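# Remove the cord from a flower bunch without damage

## Task

Get the cord off the flowers, keeping the stems unbent and the blooms uncrushed.

## Robot and tools

Robot: two arms, left_arm and right_arm, each with six revolute joints and a two-finger parallel gripper. Calibrated bases in the scene frame: left_arm at (+0.033, +0.323, +0.045) m, right_arm at (-0.015, -0.347, +0.029) m, both turned very slightly about z. A camera stand is fixed behind the arms. Elbow-to-wrist drives are weak and have play, so a gripper may rest a few centimetres from its commanded pose with no contact at all.

Frames: the scene frame has its origin at table-top height halfway between the nominal bases, +z up, +x out over the table, and left_arm on the +y side (arm names do not match image sides). Reported positions (metres) and quaternions (wxyz) are in the scene frame. Commanded offsets, by contrast, run along the current Hand target's own axes. On the gripper, +z points along the fingers and the fingers separate along y; end_effector_position is the point between the pads, roughly 1 cm behind the tips.

execute_actions(actions, cameras): actions is a list of actions; each action is a table of at most 15 rows, one row per 1/30 s step, and a short table repeats its last row to fill 15 steps. Every row holds 14 numbers in [-1, 1]: left dx, dy, dz, rx, ry, rz, opening, then right dx, dy, dz, rx, ry, rz, opening. The six pose numbers are an offset, not a pose: they count from that arm's Hand target as it stood when the action began (each row from that same start, not from the row before), and a repeated offset therefore moves further. Scale: 1.0 equals 0.6 m of travel or 180 degrees; rx, ry, rz form one rotation vector. Opening is absolute: +1 fully open (0.094 m), -1 shut. All six pose numbers at 0 re-sends the current Hand target; a 0 opening is a real command (half open), so repeat the present opening to leave a gripper alone. Images come back only if actions is empty or cameras names them (cam_high, cam_low, cam_left_wrist, cam_right_wrist, or "all"; an unknown name voids the call).

move(target, speed, blend, opening_speed, grip_force, blocking, cameras): target is one 14-number row laid out exactly like an execute_actions row, or a list of up to 15 such rows; every row is an offset from the Hand targets at the move's start, not from the previous row. Each gripper travels a straight line with no obstacle avoidance; all paths finish together, last at least 0.5 s and are cut off at 10 s. speed: m/s per arm path, 0.002 to 2.9, default 0.25 (rotation up to twice that in rad/s); one value or one per target. blend: corner rounding in metres for a list, 0 means stop at each point. opening_speed: rate of the commanded opening in units of the -1..1 scale per second, minimum 0.2; use it to close gently. grip_force: per-pad limit, about 10 to 50 N, one value or one per arm; it persists, and low values close slowly. blocking=false returns after about 0.5 s while the move runs. The result adds a move: line with the ending (done, off_target, moving, held, fault) and limits (paced = pose clipped, held = steps withheld). done means at rest within 10 mm and 2 degrees; neither done nor off_target tells you about contact.

wait(seconds 0 to 10) lets time pass with commands held; a running move continues. stop brakes a running move (needs room when fast). zoom_image(camera, region [x0, y0, x1, y1] in pixels, top-left origin, at most 504 by 504) enlarges part of that camera's newest image. read_manual(section "licences") returns licence text only. finished_scene(scene) ends the scene for good; the cord must stay off with the robot released.

Results: Hand target (last commanded pose after clipping, the base for the next offsets), end_effector_position and quat per arm, grip_measured (finger opening on the -1..1 scale, reads a little wide when empty), grip_effort_nm (gripper motor effort, negative closing; not a pad force), Joint positions (last value is the opening in metres), joint torques (include arm weight; joints 1 to 3 wrap at ±28 N m), joint velocities (may be omitted when all are noise), Tool commands, some step readings of end_effector_position for executed actions, and MOTOR HOT or OVER-TEMPERATURE FAULT lines.

Control notes: orientation commands are clipped each step to 40 degrees from the measured orientation. If a gripper settles short, send the missing distance as a further offset. An arm blocked by something keeps pushing until you command it back past its gripper. Below first touch each 0.001 of lower opening adds about 1 N per pad, and around 20 N it jumps to the force limit, so for the blooms and stems use a low grip_force and slow opening_speed. To release, command well above grip_measured.

Avoid: grippers, housings or wrist cameras meeting each other (the clearance check does not catch this), any press between arms, fast strikes on the table or fixtures, dropping or letting go of moving parts, anything leaving the table, wrist-camera cables catching on objects, paths passing close to an arm's own base, and long stretched-out holding that heats motors (a fault folds and disables that arm). Loose objects may get brief outside pushes.

Each tool is called as name(argument=value, ...), one argument or row to a line, values as JSON.

## Session

execute_actions(
  actions=[],
)

Scene clock: 0.00 s.
left_arm: end_effector_position=(+0.4292, +0.3728, +0.1508) grip_measured=+1.000 grip_effort_nm=n/a end_effector_quat_wxyz=(+0.604, -0.081, +0.792, +0.034) | right_arm: end_effector_position=(+0.3934, -0.3163, +0.1425) grip_measured=+1.000 grip_effort_nm=n/a end_effector_quat_wxyz=(+0.599, -0.042, +0.799, -0.040)
Joint positions: left_arm=[0.038 1.56 0.343 0.943 -0.06 -0.063 0.094] | right_arm=[0.132 1.549 0.402 0.861 0.143 -0.078 0.094]
Joint velocities: within noise
Joint torques (N m): no reading
Heat: left arm: 34 °C; right arm: 34 °C.
Hand target: left_arm +0.4316, +0.3740, +0.1582; +0.612, -0.081, +0.786, +0.037 | right_arm +0.3965, -0.3170, +0.1528; +0.612, -0.037, +0.789, -0.040
Tool commands: left_gripper/opening=+1.0 right_gripper/opening=+1.0

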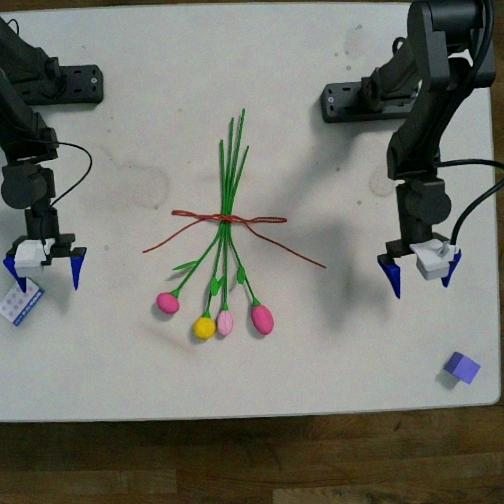

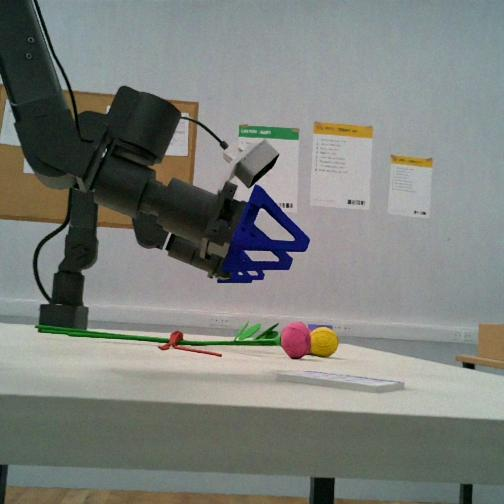

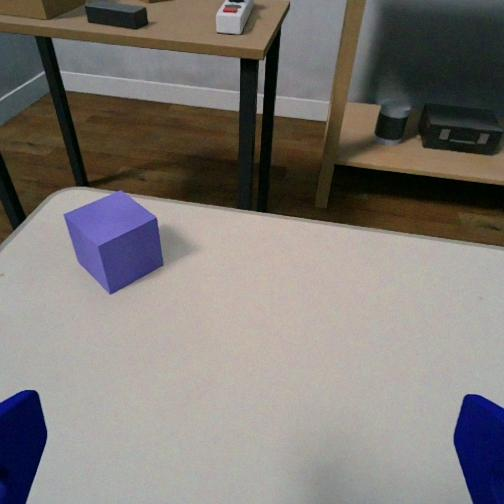

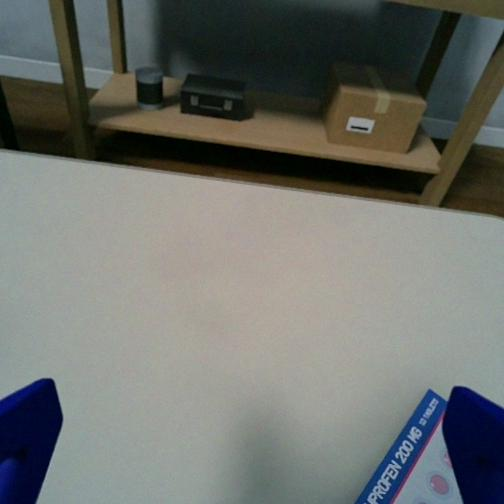

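zoom_image(
  camera="cam_high",
  region=[130, 150, 340, 360],
)

zoom_image(
  camera="cam_high",
  region=[170, 180, 290, 260],
)

zoom_image(
  camera="cam_low",
  region=[20, 300, 360, 400],
)

Scaled by 2.400.

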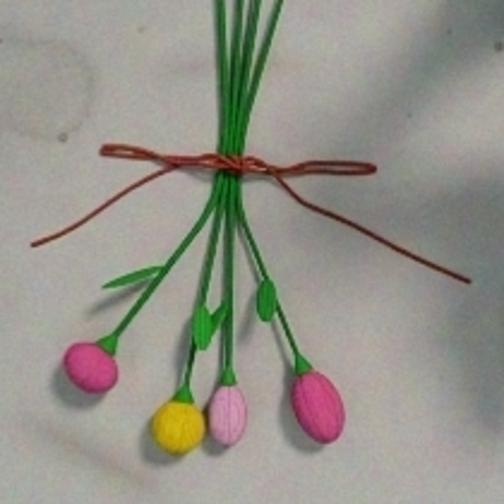

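Scaled by 4.200.

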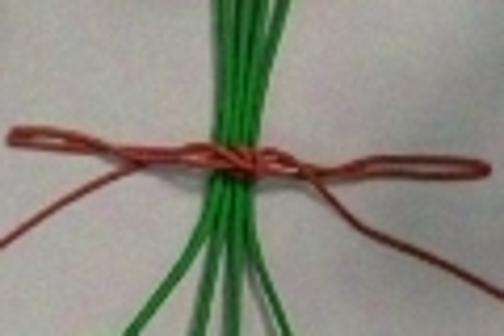

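Scaled by 1.482.

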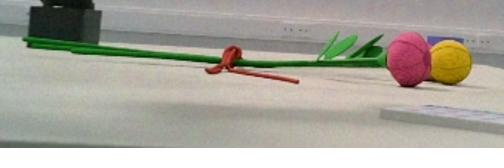

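move(
  target=[0.0977,-0.2735,-0.0802,-0.1927,0.3857,-0.227,0.0,0.0478,0.217,-0.0588,0.195,0.395,0.3066,0.0],
  speed=0.3,
  cameras=["all"],
)

Scene clock: 5.73 s.
left_arm: end_effector_position=(+0.3944, +0.2023, +0.1182) grip_measured=+0.003 grip_effort_nm=-0.15 end_effector_quat_wxyz=(-0.001, -0.496, +0.868, -0.003) | right_arm: end_effector_position=(+0.3488, -0.1896, +0.1172) grip_measured=+0.001 grip_effort_nm=-0.08 end_effector_quat_wxyz=(+0.001, +0.491, +0.871, +0.001)
Joint positions: left_arm=[-0.379 2.005 1.63 -1.193 0.006 -1.36 0.047] | right_arm=[0.403 2.059 1.769 -1.279 0 1.431 0.047]
Joint torques (N m): left_arm=[-0.13 -9.16 8.32 0.09 -0.04 -0.15] | right_arm=[-0.51 -8.62 10.15 0.11 -0.03 0.12]
Heat: left arm: 35 °C; right arm: 35 °C.
Hand target: left_arm +0.4000, +0.2003, +0.1199; +0.001, -0.500, +0.866, +0.000 | right_arm +0.3540, -0.1900, +0.1199; +0.000, +0.500, +0.866, +0.000
Off the commanded pose: left_arm 0.006 m, 1 deg | right_arm 0.006 m, 1 deg.
move: done
camera_calibration:
cam_left_wrist: T_world_to_cam=[[0.868361, -0.495914, 0.00435241, -0.240916], [-0.452181, -0.788118, 0.417615, 0.325434], [-0.203671, -0.364608, -0.908614, 0.347471], [0, 0, 0, 1]] pos_world=[0.427126, 0.263698, 0.180859]
cam_right_wrist: T_world_to_cam=[[-0.845421, -0.533771, -0.0187848, 0.194504], [-0.491748, 0.764173, 0.4174, 0.30784], [-0.208441, 0.362116, -0.908529, 0.342567], [0, 0, 0, 1]] pos_world=[0.387223, -0.255472, 0.186394]

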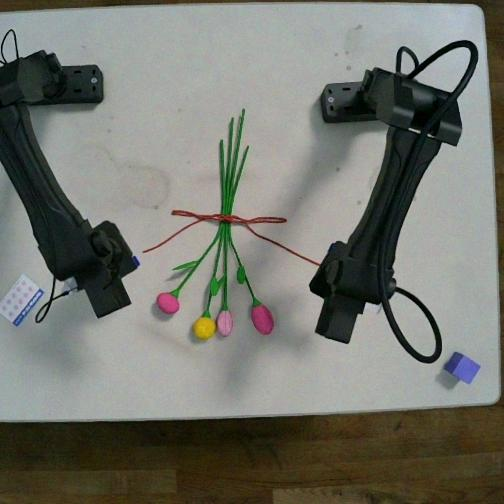

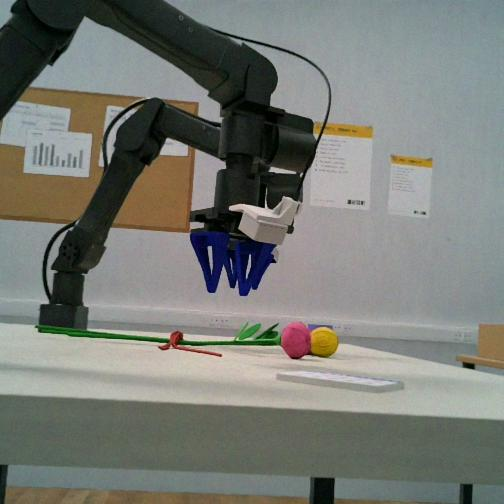

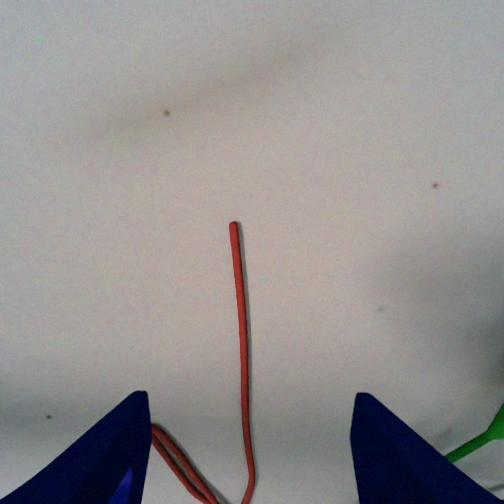

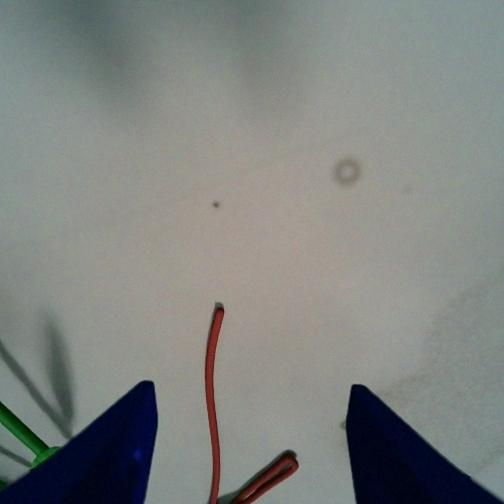

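move(
  target=[0.031,0.013,0.097,0,0,0,0.0,0.075,0.020,0.097,0,0,0,0.0],
  speed=0.2,
  cameras=["all"],
)

Scene clock: 8.30 s.
left_arm: end_effector_position=(+0.3849, +0.1875, +0.0718) grip_measured=+0.003 grip_effort_nm=-0.15 end_effector_quat_wxyz=(+0.000, -0.496, +0.868, -0.006) | right_arm: end_effector_position=(+0.3404, -0.1422, +0.0684) grip_measured=+0.001 grip_effort_nm=-0.08 end_effector_quat_wxyz=(-0.003, +0.491, +0.871, +0.003)
Joint positions: left_arm=[-0.424 2.024 1.468 -1.006 0.007 -1.405 0.047] | right_arm=[0.514 2.141 1.699 -1.127 -0.007 1.543 0.047]
Joint torques (N m): left_arm=[-0.13 -9.59 4.18 0.53 -0.05 -0.14] | right_arm=[-0.36 -9.98 4.93 0.51 0.03 0.11]
Heat: left arm: 36 °C; right arm: 36 °C.
Hand target: left_arm +0.3840, +0.1881, +0.0618; +0.001, -0.500, +0.866, +0.000 | right_arm +0.3419, -0.1450, +0.0617; +0.000, +0.500, +0.866, +0.000
Off the commanded pose: left_arm 0.010 m, 1 deg | right_arm 0.007 m, 1 deg.
move: done
camera_calibration:
cam_left_wrist: T_world_to_cam=[[0.868253, -0.496, 0.010997, -0.240192], [-0.454562, -0.786443, 0.418187, 0.329372], [-0.198773, -0.368091, -0.908294, 0.296653], [0, 0, 0, 1]] pos_world=[0.417234, 0.249092, 0.13435]
cam_right_wrist: T_world_to_cam=[[-0.845761, -0.533213, -0.0192725, 0.212039], [-0.48979, 0.761543, 0.42445, 0.286296], [-0.211645, 0.368423, -0.905246, 0.281031], [0, 0, 0, 1]] pos_world=[0.379038, -0.208503, 0.136971]

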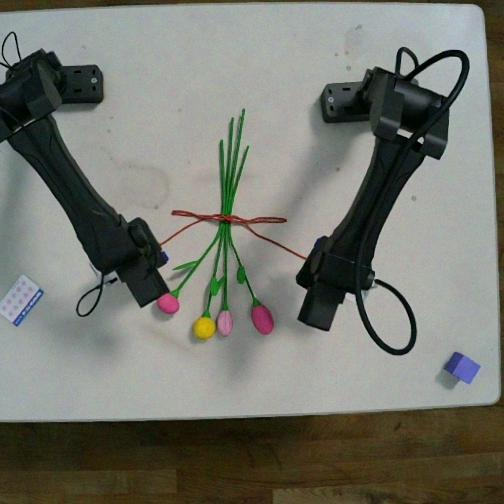

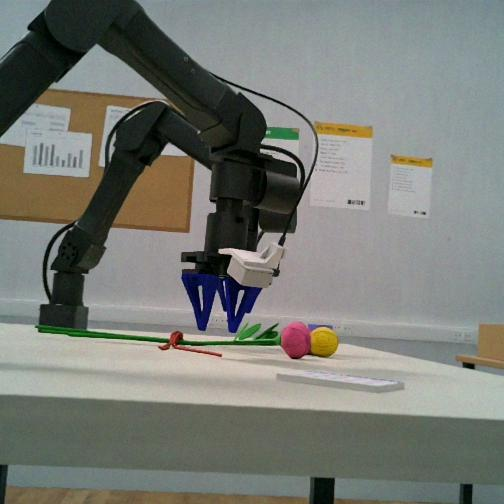

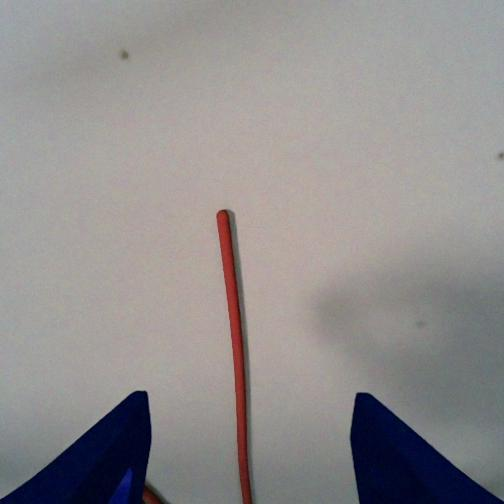

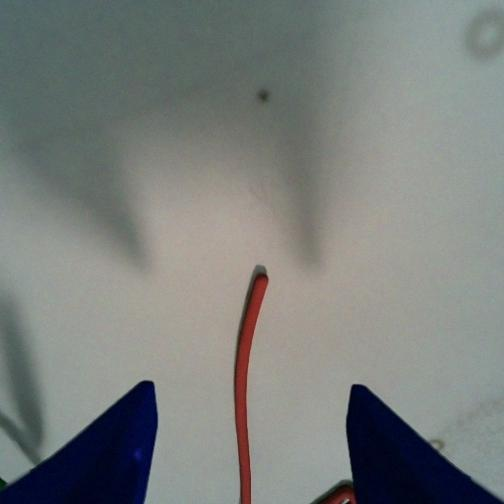

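move(
  target=[0.0,0.0,0.07,0,0,0,0.0,0.0,0.0,0.07,0,0,0,0.0],
  speed=0.1,
  cameras=["all"],
)

Scene clock: 10.27 s.
left_arm: end_effector_position=(+0.3861, +0.1870, +0.0303) grip_measured=+0.003 grip_effort_nm=-0.14 end_effector_quat_wxyz=(+0.000, -0.496, +0.868, -0.006) | right_arm: end_effector_position=(+0.3432, -0.1405, +0.0361) grip_measured=+0.001 grip_effort_nm=-0.06 end_effector_quat_wxyz=(+0.002, +0.491, +0.871, +0.010)
Joint positions: left_arm=[-0.424 2.087 1.387 -0.86 0.007 -1.405 0.047] | right_arm=[0.514 2.169 1.612 -0.993 -0.007 1.545 0.047]
Joint torques (N m): left_arm=[-0.2 -9.76 3.6 0.59 -0.08 -0.1] | right_arm=[-0.36 -8.77 3.95 0.64 0.03 0.11]
Heat: left arm: 36 °C; right arm: 35 °C.
Hand target: left_arm +0.3840, +0.1882, +0.0197; +0.000, -0.500, +0.866, +0.000 | right_arm +0.3419, -0.1450, +0.0195; +0.000, +0.500, +0.866, +0.000
Off the commanded pose: left_arm 0.011 m, 1 deg | right_arm 0.017 m, 2 deg.
move: off_target (left_arm, right_arm)
camera_calibration:
cam_left_wrist: T_world_to_cam=[[0.868258, -0.495964, 0.0121525, -0.241096], [-0.454991, -0.786286, 0.418016, 0.347115], [-0.197766, -0.368475, -0.908358, 0.258728], [0, 0, 0, 1]] pos_world=[0.418436, 0.248692, 0.0928476]
cam_right_wrist: T_world_to_cam=[[-0.846154, -0.531646, -0.0370777, 0.21564], [-0.495175, 0.758571, 0.423523, 0.30161], [-0.197038, 0.376726, -0.905126, 0.247913], [0, 0, 0, 1]] pos_world=[0.380663, -0.207544, 0.104649]

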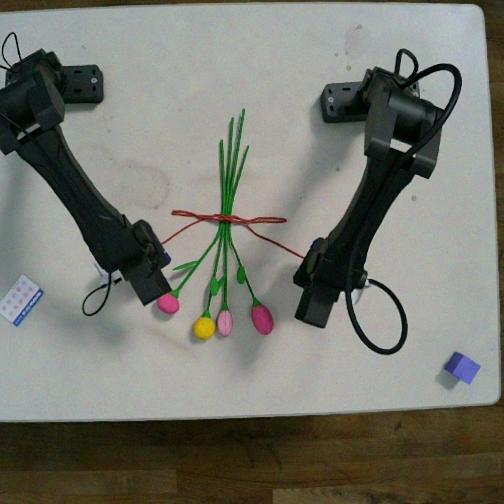

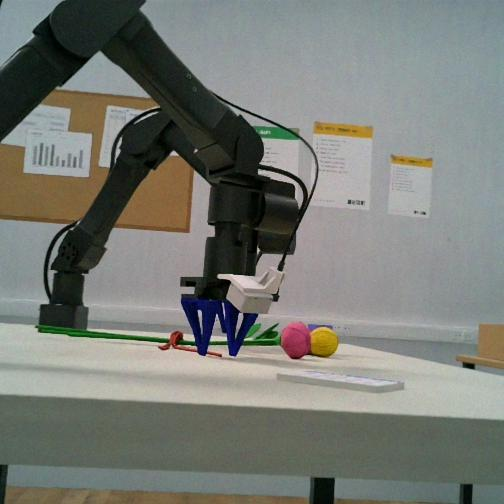

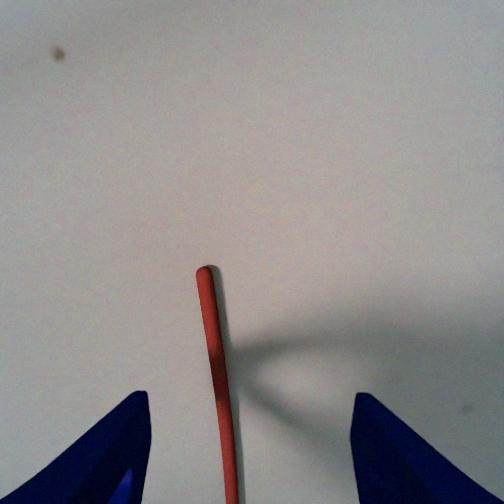

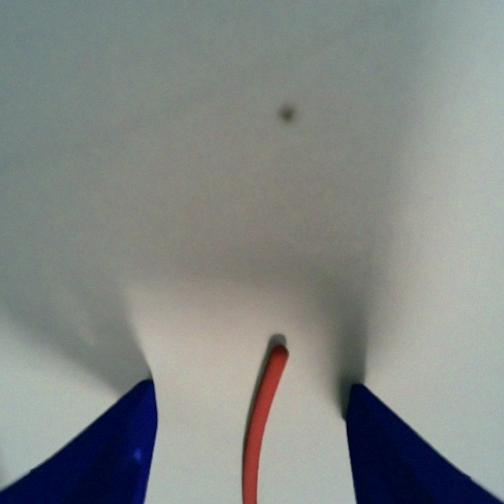

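move(
  target=[0.015,0.012,0.027,0,0,0,0.0,0.018,0.0,-0.016,0,0,0,0.0],
  speed=0.05,
  cameras=["all"],
)

Scene clock: 11.83 s.
left_arm: end_effector_position=(+0.3773, +0.1833, +0.0154) grip_measured=+0.003 grip_effort_nm=-0.15 end_effector_quat_wxyz=(+0.002, -0.498, +0.867, -0.008) | right_arm: end_effector_position=(+0.3400, -0.1351, +0.0361) grip_measured=+0.001 grip_effort_nm=-0.06 end_effector_quat_wxyz=(+0.002, +0.495, +0.869, +0.010)
Joint positions: left_arm=[-0.441 2.087 1.32 -0.788 0.007 -1.426 0.047] | right_arm=[0.529 2.169 1.612 -0.993 -0.007 1.569 0.047]
Joint torques (N m): left_arm=[-0.4 -9.43 3.62 0.53 -0.04 -0.11] | right_arm=[0.53 -9.54 5.78 0.32 0.04 0.13]
Heat: left arm: 36 °C; right arm: 35 °C.
Hand target: left_arm +0.3732, +0.1840, +0.0034; +0.000, -0.500, +0.866, +0.001 | right_arm +0.3365, -0.1357, +0.0291; +0.000, +0.500, +0.866, +0.000
Off the commanded pose: left_arm 0.013 m, 1 deg | right_arm 0.008 m, 1 deg.
move: off_target (left_arm)
camera_calibration:
cam_left_wrist: T_world_to_cam=[[0.870111, -0.492564, 0.0169557, -0.236511], [-0.453765, -0.787198, 0.417632, 0.34619], [-0.192363, -0.37108, -0.908458, 0.240527], [0, 0, 0, 1]] pos_world=[0.409149, 0.245278, 0.0779386]
cam_right_wrist: T_world_to_cam=[[-0.851091, -0.52372, -0.0368877, 0.21864], [-0.487886, 0.762991, 0.424042, 0.293994], [-0.193934, 0.378895, -0.904891, 0.244503], [0, 0, 0, 1]] pos_world=[0.376936, -0.202449, 0.104648]

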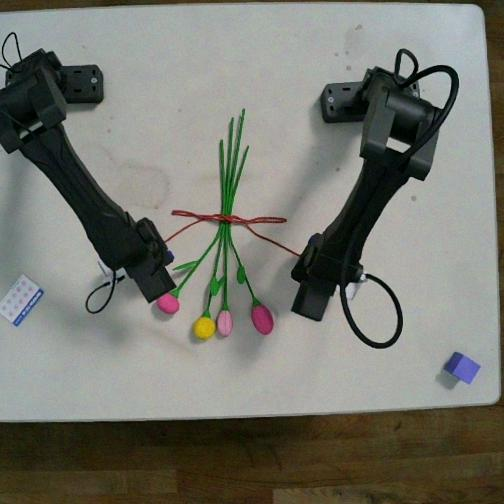

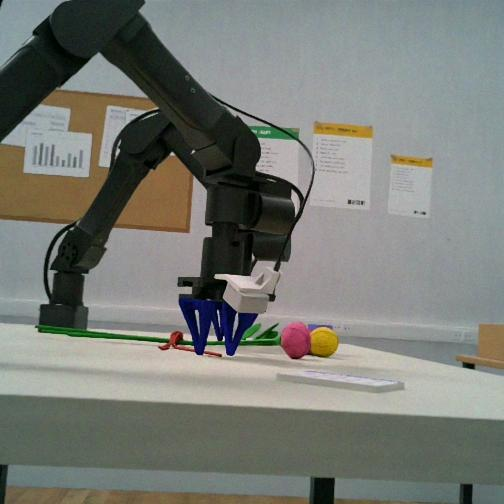

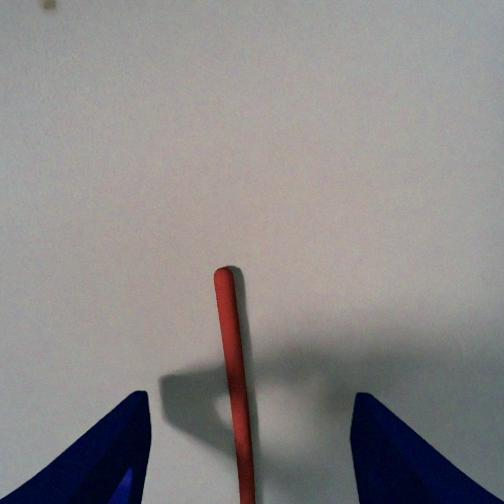

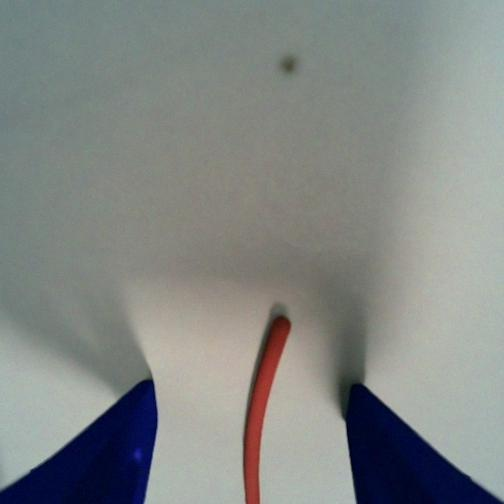

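move(
  target=[0,0,0.015,0,0,0,0.0,0.0,0.0,0.0,0,0,0,0.0],
  speed=0.05,
  cameras=["cam_left_wrist","cam_low"],
)

Scene clock: 12.97 s.
left_arm: end_effector_position=(+0.3778, +0.1829, +0.0106) grip_measured=+0.003 grip_effort_nm=-0.14 end_effector_quat_wxyz=(+0.002, -0.498, +0.867, -0.010) | right_arm: end_effector_position=(+0.3400, -0.1351, +0.0361) grip_measured=+0.001 grip_effort_nm=-0.06 end_effector_quat_wxyz=(+0.002, +0.495, +0.869, +0.010)
Joint positions: left_arm=[-0.441 2.096 1.312 -0.768 0.009 -1.426 0.047] | right_arm=[0.529 2.169 1.612 -0.993 -0.007 1.569 0.047]
Joint torques (N m): left_arm=[-0.61 -8.66 3.38 0.71 -0.03 -0.07] | right_arm=[0.53 -9.57 5.76 0.32 0.04 0.13]
Heat: left arm: 36 °C; right arm: 35 °C.
Hand target: left_arm +0.3733, +0.1840, -0.0055; +0.000, -0.500, +0.866, +0.000 | right_arm +0.3365, -0.1357, +0.0291; +0.000, +0.500, +0.866, +0.000
Off the commanded pose: left_arm 0.017 m, 1 deg | right_arm 0.008 m, 1 deg.
move: off_target (left_arm)
camera_calibration:
cam_left_wrist: T_world_to_cam=[[0.870041, -0.492563, 0.0202368, -0.237055], [-0.454775, -0.786096, 0.418608, 0.348166], [-0.190283, -0.37341, -0.907941, 0.235791], [0, 0, 0, 1]] pos_world=[0.409452, 0.244974, 0.0731364]
Images, in order (width x height): cam_low 504x504, cam_left_wrist 504x504.

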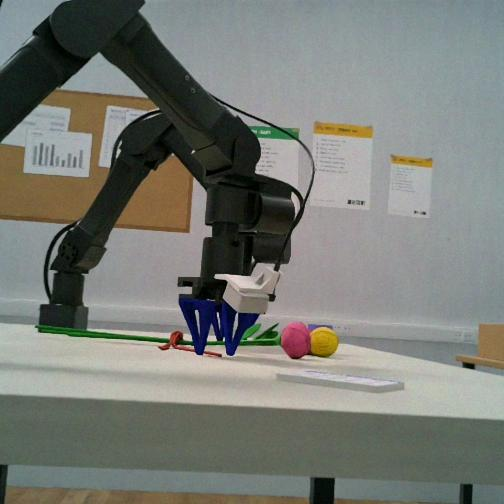

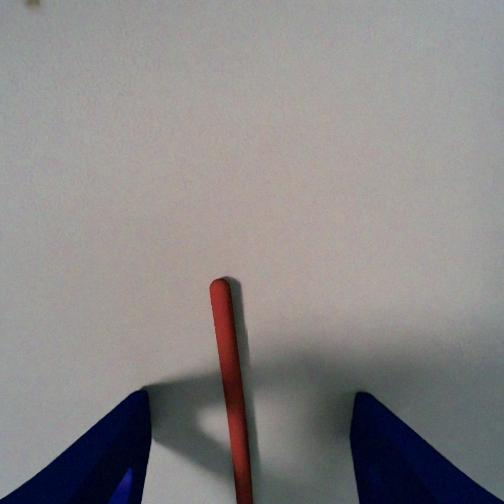

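Touching now. Close both, slowly.

move(
  target=[0,0,-0.01,0,0,0,-1,0.0,0.0,0.0,0,0,0,-1],
  speed=0.05,
  opening_speed=0.8,
  cameras=["all"],
)

Scene clock: 14.83 s.
left_arm: end_effector_position=(+0.3793, +0.1823, +0.0107) grip_measured=-0.919 grip_effort_nm=-1.02 end_effector_quat_wxyz=(+0.004, -0.499, +0.867, -0.012) | right_arm: end_effector_position=(+0.3400, -0.1351, +0.0361) grip_measured=-0.949 grip_effort_nm=-1.03 end_effector_quat_wxyz=(+0.002, +0.496, +0.868, +0.010)
Joint positions: left_arm=[-0.441 2.096 1.312 -0.762 0.009 -1.428 0.004] | right_arm=[0.529 2.169 1.612 -0.993 -0.007 1.571 0.002]
Joint torques (N m): left_arm=[-0.36 -9.46 3.81 0.44 -0.07 -0.13] | right_arm=[0.53 -9.54 5.78 0.32 0.04 0.11]
Heat: left arm: 36 °C; right arm: 35 °C.
Hand target: left_arm +0.3733, +0.1840, +0.0005; +0.000, -0.500, +0.866, +0.000 | right_arm +0.3365, -0.1357, +0.0291; +0.000, +0.500, +0.866, +0.000
Off the commanded pose: left_arm 0.012 m, 2 deg | right_arm 0.008 m, 1 deg.
move: off_target (left_arm)
camera_calibration:
cam_left_wrist: T_world_to_cam=[[0.870687, -0.491131, 0.0263628, -0.239198], [-0.455927, -0.785849, 0.417819, 0.348781], [-0.184486, -0.375809, -0.908148, 0.234042], [0, 0, 0, 1]] pos_world=[0.410463, 0.244566, 0.0731242]
cam_right_wrist: T_world_to_cam=[[-0.851856, -0.522473, -0.0369376, 0.219044], [-0.486789, 0.763698, 0.424031, 0.29375], [-0.193335, 0.379194, -0.904894, 0.244356], [0, 0, 0, 1]] pos_world=[0.376831, -0.20255, 0.104648]

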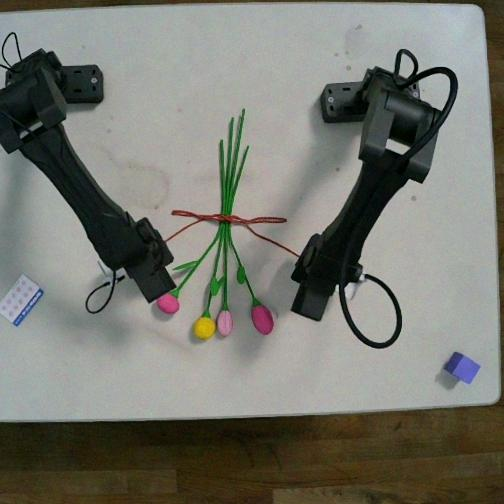

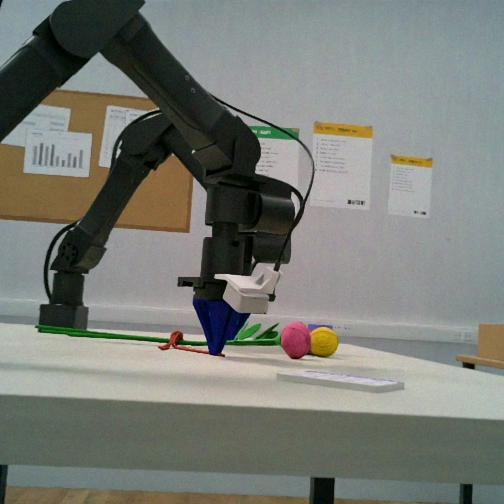

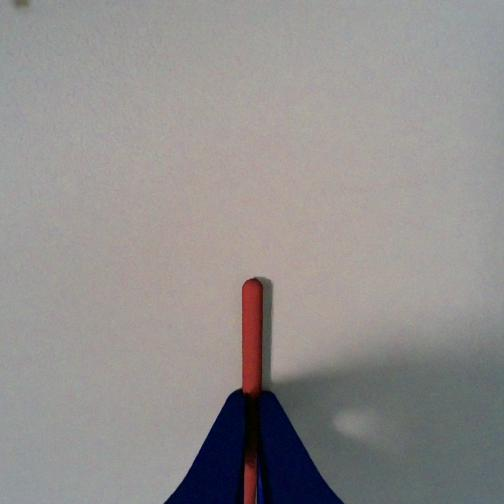

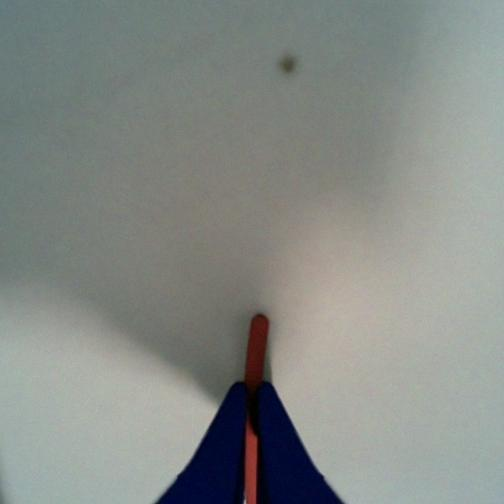

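move(
  target=[-0.102,0.107,-0.035,0,0,0,-1,-0.102,-0.107,-0.02,0,0,0,-1],
  speed=0.08,
  cameras=["all"],
)

Scene clock: 17.20 s.
left_arm: end_effector_position=(+0.3503, +0.2638, +0.0134) grip_measured=-0.919 grip_effort_nm=-1.02 end_effector_quat_wxyz=(-0.013, -0.500, +0.866, -0.003) | right_arm: end_effector_position=(+0.3111, -0.2156, +0.0348) grip_measured=-0.950 grip_effort_nm=-1.04 end_effector_quat_wxyz=(-0.014, +0.501, +0.866, -0.003)
Joint positions: left_arm=[-0.232 1.96 1.113 -0.741 0.021 -1.222 0.004] | right_arm=[0.368 1.989 1.327 -0.932 -0.018 1.419 0.002]
Joint torques (N m): left_arm=[0.08 -13.05 3.29 0.24 -0.19 0.02] | right_arm=[-0.38 -11.41 3.93 0.36 0.14 -0.12]
Heat: left arm: 35 °C; right arm: 35 °C.
Hand target: left_arm +0.3482, +0.2691, +0.0216; +0.000, -0.500, +0.866, +0.001 | right_arm +0.3115, -0.2208, +0.0412; +0.000, +0.500, +0.866, +0.000
Off the commanded pose: left_arm 0.010 m, 2 deg | right_arm 0.008 m, 2 deg.
move: done
camera_calibration:
cam_left_wrist: T_world_to_cam=[[0.872539, -0.488486, -0.00751796, -0.174872], [-0.4368, -0.786925, 0.435837, 0.391859], [-0.218817, -0.377001, -0.899994, 0.274045], [0, 0, 0, 1]] pos_world=[0.383713, 0.326257, 0.0745376]
cam_right_wrist: T_world_to_cam=[[-0.857682, -0.514171, 0.00302286, 0.154541], [-0.461173, 0.77185, 0.437684, 0.334989], [-0.227378, 0.374, -0.899124, 0.277317], [0, 0, 0, 1]] pos_world=[0.35009, -0.282817, 0.102256]

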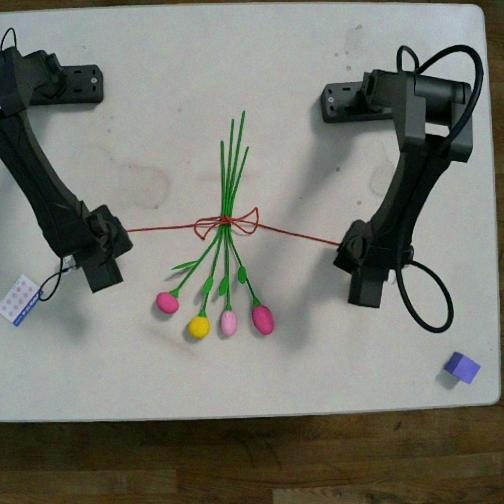

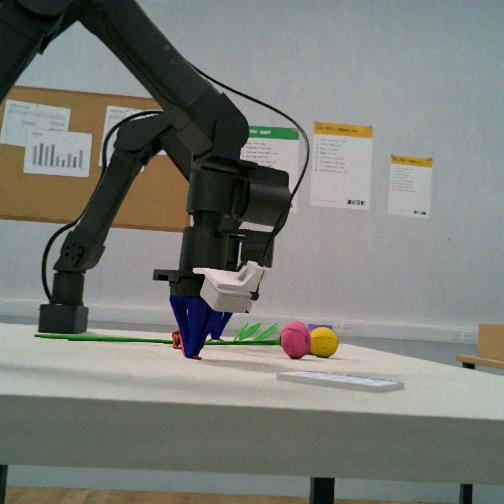

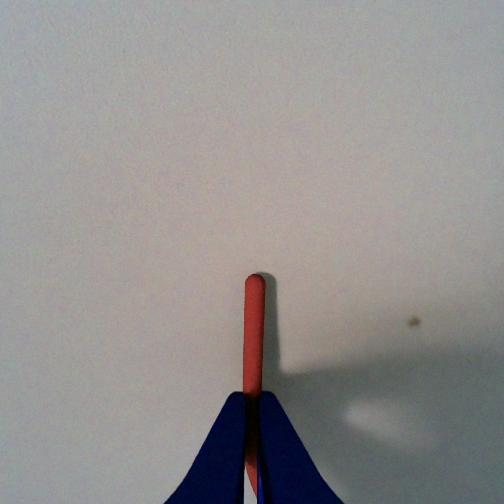

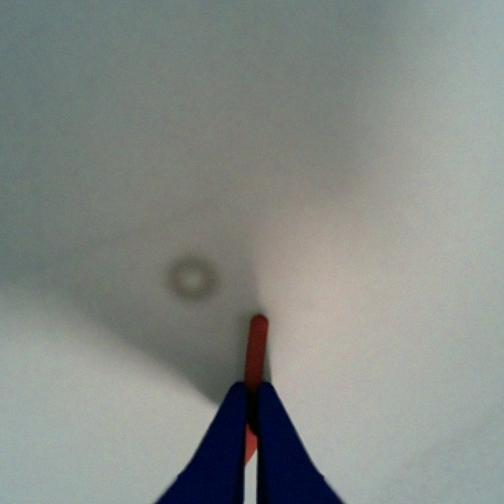

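move(
  target=[-0.083,0.106,-0.04,0,0,0,-1,-0.042,-0.111,-0.04,0,0,0,-1],
  speed=0.08,
  cameras=["all"],
)

zoom_image(
  camera="cam_high",
  region=[130, 150, 340, 360],
)

Scene clock: 19.77 s.
left_arm: end_effector_position=(+0.3258, +0.3398, +0.0402) grip_measured=-0.919 grip_effort_nm=-1.02 end_effector_quat_wxyz=(-0.004, -0.500, +0.866, -0.009) | right_arm: end_effector_position=(+0.2739, -0.2691, +0.0607) grip_measured=-0.950 grip_effort_nm=-1.04 end_effector_quat_wxyz=(-0.004, +0.500, +0.866, +0.008)
Joint positions: left_arm=[0.009 1.791 1.009 -0.788 0.019 -0.98 0.004] | right_arm=[0.246 1.74 1.108 -0.934 -0.018 1.296 0.002]
Joint torques (N m): left_arm=[0.18 -11.43 3.52 0.15 -0.19 0.04] | right_arm=[-0.35 -9.29 4.27 0.14 0.13 -0.13]
Heat: left arm: 35 °C; right arm: 35 °C.
Hand target: left_arm +0.3181, +0.3440, +0.0458; +0.001, -0.500, +0.866, +0.000 | right_arm +0.2664, -0.2759, +0.0652; +0.000, +0.500, +0.866, +0.000
Off the commanded pose: left_arm 0.010 m, 1 deg | right_arm 0.011 m, 1 deg.
move: off_target (right_arm)
camera_calibration:
cam_left_wrist: T_world_to_cam=[[0.872068, -0.489241, 0.0118474, -0.116508], [-0.446675, -0.785838, 0.427716, 0.432452], [-0.199946, -0.378289, -0.903836, 0.315948], [0, 0, 0, 1]] pos_world=[0.357941, 0.402357, 0.101979]
cam_right_wrist: T_world_to_cam=[[-0.857001, -0.514574, -0.0276183, 0.096514], [-0.474436, 0.766963, 0.432064, 0.35042], [-0.201147, 0.383382, -0.90142, 0.307707], [0, 0, 0, 1]] pos_world=[0.310859, -0.337065, 0.128635]

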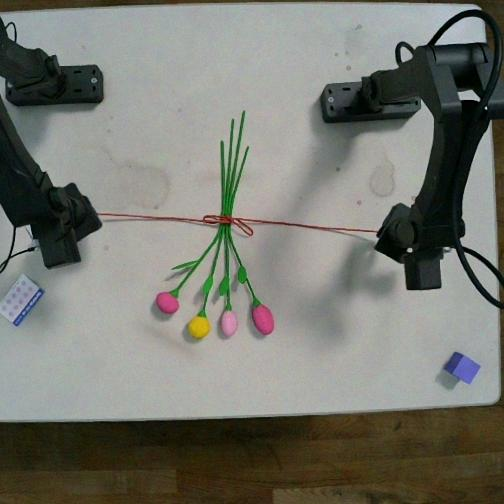

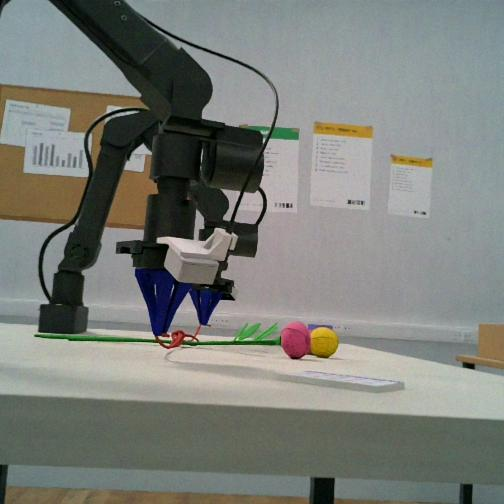

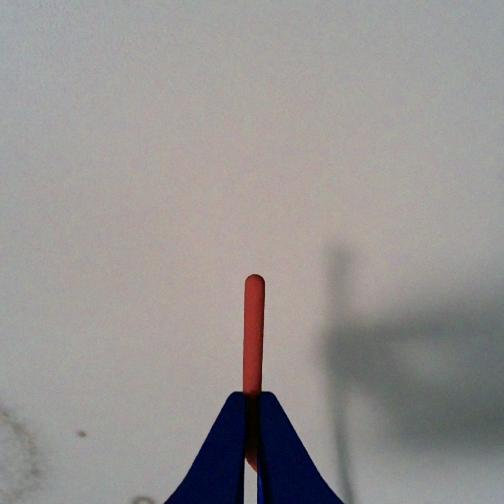

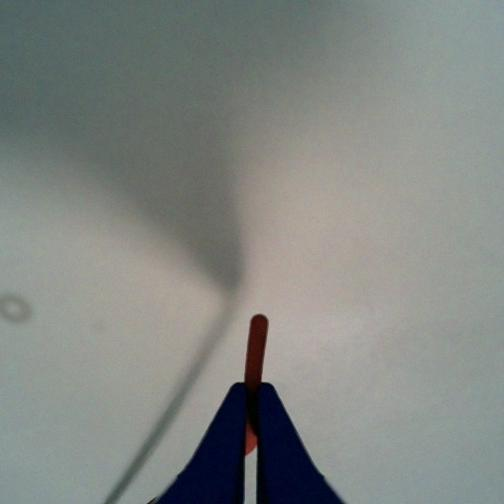

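Scaled by 2.400.

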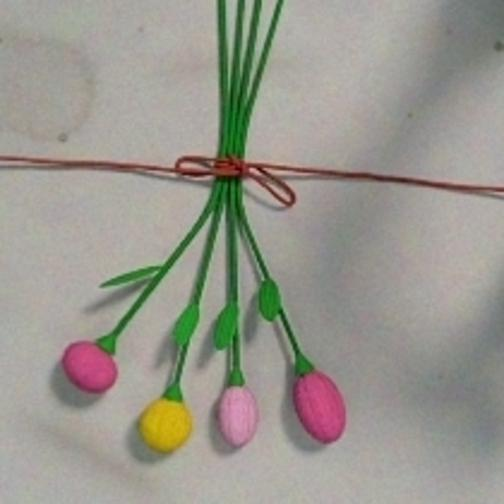

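move(
  target=[-0.063,0.075,-0.017,0,0,0,-1,-0.04,-0.081,-0.017,0,0,0,-1],
  speed=0.06,
  cameras=["cam_high","cam_low"],
)

zoom_image(
  camera="cam_high",
  region=[170, 180, 290, 260],
)

Scene clock: 23.40 s.
left_arm: end_effector_position=(+0.3057, +0.3966, +0.0508) grip_measured=-0.919 grip_effort_nm=-1.02 end_effector_quat_wxyz=(-0.004, -0.499, +0.867, -0.008) | right_arm: end_effector_position=(+0.2453, -0.3156, +0.0728) grip_measured=-0.950 grip_effort_nm=-1.04 end_effector_quat_wxyz=(-0.001, +0.500, +0.866, +0.009)
Joint positions: left_arm=[0.214 1.735 0.988 -0.827 0.018 -0.773 0.004] | right_arm=[0.101 1.584 0.987 -0.966 -0.017 1.152 0.002]
Joint torques (N m): left_arm=[0.5 -10.85 3.59 0.2 -0.16 0.06] | right_arm=[-0.39 -7.79 4.36 0.15 0.13 -0.13]
Heat: left arm: 35 °C; right arm: 35 °C.
Hand target: left_arm +0.2980, +0.3992, +0.0561; +0.001, -0.500, +0.866, +0.000 | right_arm +0.2363, -0.3210, +0.0754; +0.000, +0.500, +0.866, +0.000
Off the commanded pose: left_arm 0.010 m, 1 deg | right_arm 0.011 m, 1 deg.
move: off_target (right_arm)
Images, in order (width x height): cam_high 504x504, cam_low 504x504.

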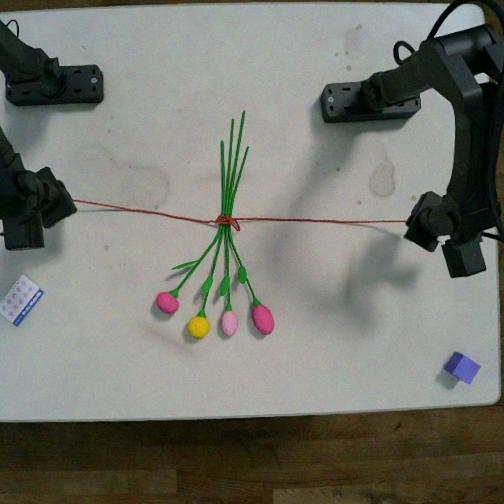

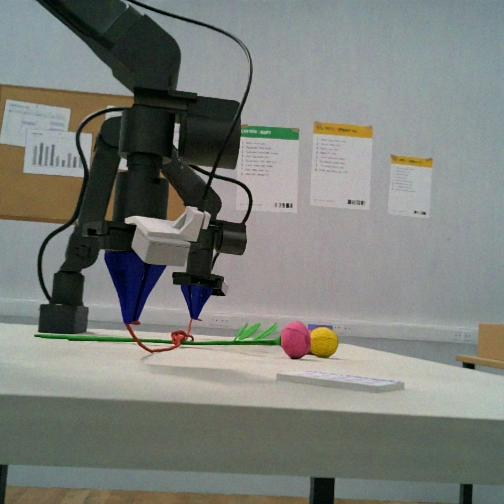

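Scaled by 4.200.

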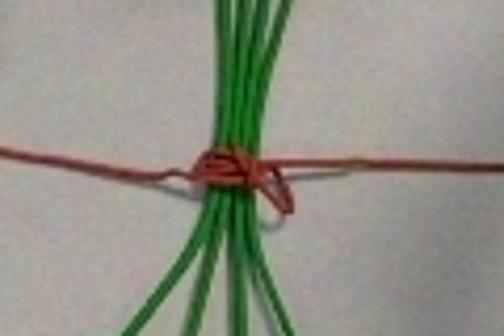

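move(
  target=[-0.045,0.06,-0.017,0,0,0,-1,-0.04,-0.06,-0.017,0,0,0,-1],
  speed=0.06,
  cameras=["cam_high","cam_low"],
)

zoom_image(
  camera="cam_high",
  region=[170, 180, 290, 260],
)

Scene clock: 25.23 s.
left_arm: end_effector_position=(+0.2828, +0.4370, +0.0578) grip_measured=-0.919 grip_effort_nm=-1.02 end_effector_quat_wxyz=(-0.010, -0.499, +0.866, -0.007) | right_arm: end_effector_position=(+0.2268, -0.3562, +0.0843) grip_measured=-0.950 grip_effort_nm=-1.04 end_effector_quat_wxyz=(+0.001, +0.500, +0.866, +0.009)
Joint positions: left_arm=[0.378 1.708 0.988 -0.87 0.016 -0.61 0.004] | right_arm=[-0.057 1.49 0.946 -1.016 -0.015 0.994 0.002]
Joint torques (N m): left_arm=[0.23 -10.62 4.62 0.14 -0.18 0.04] | right_arm=[-0.4 -6.9 4.44 0.16 0.11 -0.13]
Heat: left arm: 35 °C; right arm: 35 °C.
Hand target: left_arm +0.2803, +0.4405, +0.0662; +0.001, -0.500, +0.866, +0.000 | right_arm +0.2171, -0.3597, +0.0856; +0.000, +0.500, +0.866, +0.000
Off the commanded pose: left_arm 0.009 m, 2 deg | right_arm 0.010 m, 1 deg.
move: done
Images, in order (width x height): cam_high 504x504, cam_low 504x504.

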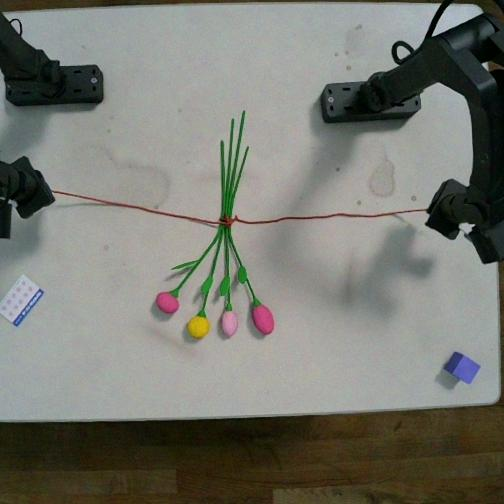

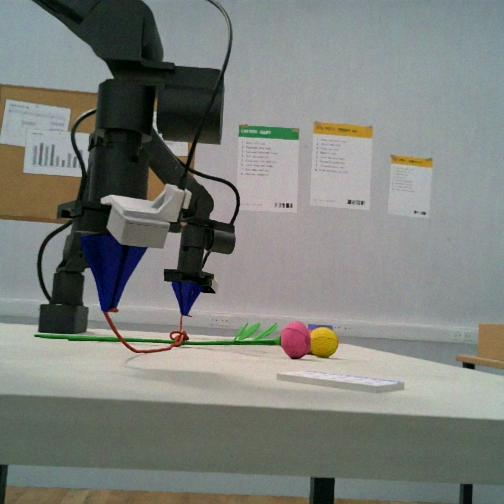

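Scaled by 4.200.

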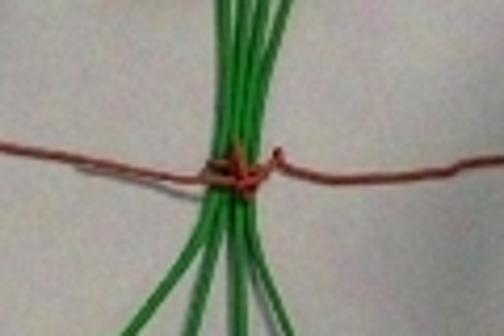

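move(
  target=[-0.034,0.04,-0.01,0,0,0,-1,-0.04,-0.034,-0.02,0,0,0,-1],
  speed=0.06,
  cameras=["cam_high","cam_low"],
)

zoom_image(
  camera="cam_high",
  region=[190, 190, 270, 250],
)

zoom_image(
  camera="cam_low",
  region=[80, 300, 260, 380],
)

Scene clock: 26.90 s.
left_arm: end_effector_position=(+0.2621, +0.4607, +0.0581) grip_measured=-0.919 grip_effort_nm=-1.02 end_effector_quat_wxyz=(-0.024, -0.499, +0.866, -0.008) | right_arm: end_effector_position=(+0.2113, -0.3867, +0.0890) grip_measured=-0.950 grip_effort_nm=-1.04 end_effector_quat_wxyz=(-0.013, +0.501, +0.866, +0.003)
Joint positions: left_arm=[0.49 1.708 0.988 -0.899 0.015 -0.498 0.004] | right_arm=[-0.194 1.469 0.946 -1.07 -0.015 0.858 0.002]
Joint torques (N m): left_arm=[0.24 -9.94 7.23 0.1 -0.1 0.02] | right_arm=[-0.4 -6.71 7.15 0.11 0.11 -0.14]
Heat: left arm: 35 °C; right arm: 35 °C.
Hand target: left_arm +0.2697, +0.4702, +0.0723; +0.001, -0.500, +0.866, +0.000 | right_arm +0.2114, -0.3907, +0.0976; +0.000, +0.500, +0.866, +0.000
Off the commanded pose: left_arm 0.019 m, 3 deg | right_arm 0.010 m, 2 deg.
move: off_target (left_arm)
Images, in order (width x height): cam_high 504x504, cam_low 504x504.

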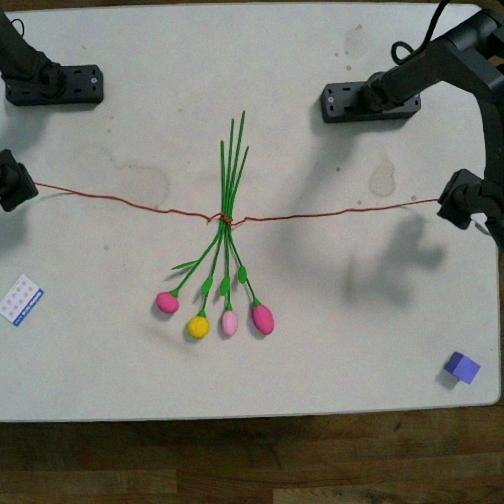

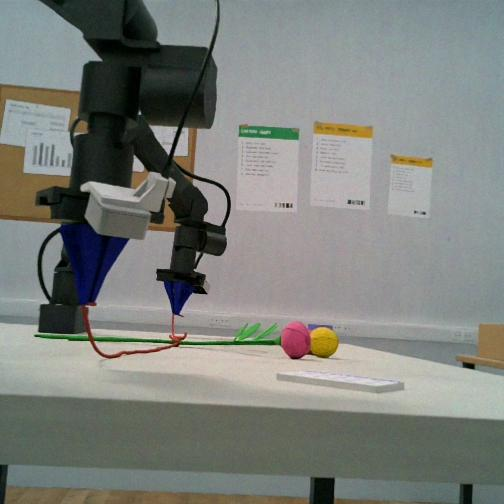

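Scaled by 6.300.

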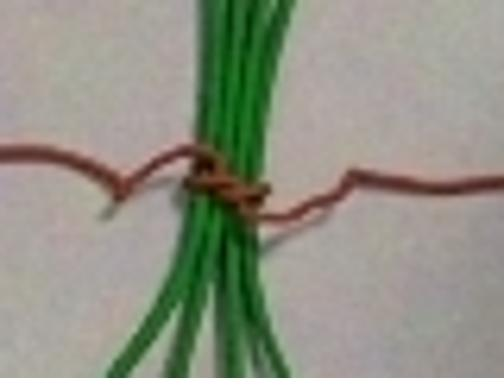

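Scaled by 2.800.

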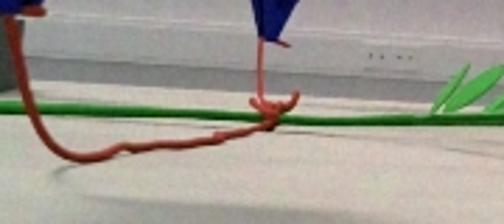

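move(
  target=[0,0,0,0,0,0,-1,0.08,0.06,0.093,0,0,0,-1],
  speed=0.1,
)

move(
  target=[0,0,0,0,0,0,-1,0,0,0,0,0,0,0],
  speed=0.1,
  cameras=["cam_high","cam_right_wrist"],
)

Scene clock: 30.27 s.
left_arm: end_effector_position=(+0.2621, +0.4607, +0.0581) grip_measured=-0.919 grip_effort_nm=-1.02 end_effector_quat_wxyz=(-0.024, -0.499, +0.866, -0.008) | right_arm: end_effector_position=(+0.2193, -0.3297, +0.0478) grip_measured=-0.950 grip_effort_nm=-1.03 end_effector_quat_wxyz=(-0.004, +0.495, +0.869, +0.006)
Joint positions: left_arm=[0.49 1.708 0.988 -0.899 0.015 -0.497 0.004] | right_arm=[0.055 1.53 0.826 -0.868 -0.014 1.094 0.002]
Joint torques (N m): left_arm=[0.38 -9.95 7.04 0.13 -0.11 0.04] | right_arm=[0.35 -4.31 4.27 0.57 0.1 0.11]
Heat: left arm: 36 °C; right arm: 35 °C.
Hand target: left_arm +0.2697, +0.4702, +0.0723; +0.001, -0.500, +0.866, +0.000 | right_arm +0.2187, -0.3312, +0.0419; +0.000, +0.500, +0.866, +0.000
Off the commanded pose: left_arm 0.019 m, 3 deg | right_arm 0.006 m, 1 deg.
move: off_target (left_arm)

Scene clock: 31.07 s.
left_arm: end_effector_position=(+0.2621, +0.4607, +0.0581) grip_measured=-0.919 grip_effort_nm=-1.02 end_effector_quat_wxyz=(-0.024, -0.499, +0.866, -0.008) | right_arm: end_effector_position=(+0.2193, -0.3297, +0.0478) grip_measured=-0.001 grip_effort_nm=0.07 end_effector_quat_wxyz=(-0.004, +0.496, +0.869, +0.006)
Joint positions: left_arm=[0.49 1.708 0.988 -0.899 0.015 -0.497 0.004] | right_arm=[0.055 1.53 0.826 -0.868 -0.014 1.095 0.047]
Joint torques (N m): left_arm=[0.4 -10.1 7.19 0.06 -0.1 0] | right_arm=[0.38 -4.34 4.27 0.56 0.09 0.11]
Heat: left arm: 36 °C; right arm: 35 °C.
Hand target: left_arm +0.2697, +0.4702, +0.0723; +0.001, -0.500, +0.866, +0.000 | right_arm +0.2187, -0.3312, +0.0419; +0.000, +0.500, +0.866, +0.000
Off the commanded pose: left_arm 0.019 m, 3 deg | right_arm 0.006 m, 1 deg.
move: off_target (left_arm)
camera_calibration:
cam_right_wrist: T_world_to_cam=[[-0.851593, -0.523687, -0.0232535, 0.0139079], [-0.481711, 0.764296, 0.428727, 0.377484], [-0.206746, 0.376302, -0.903135, 0.307226], [0, 0, 0, 1]] pos_world=[0.2572, -0.396836, 0.115952]
Images, in order (width x height): cam_high 504x504, cam_right_wrist 504x504.

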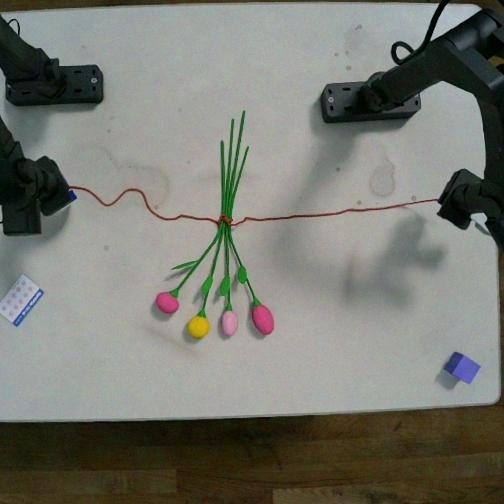

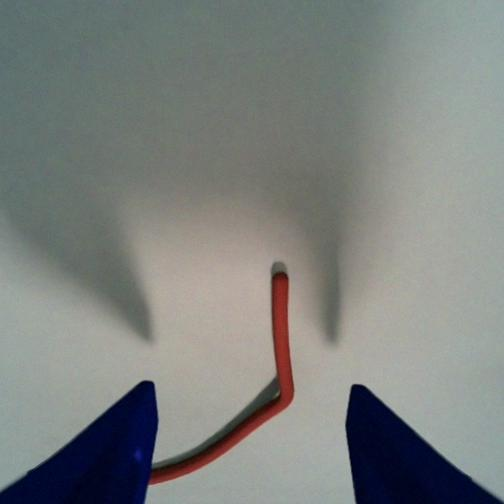

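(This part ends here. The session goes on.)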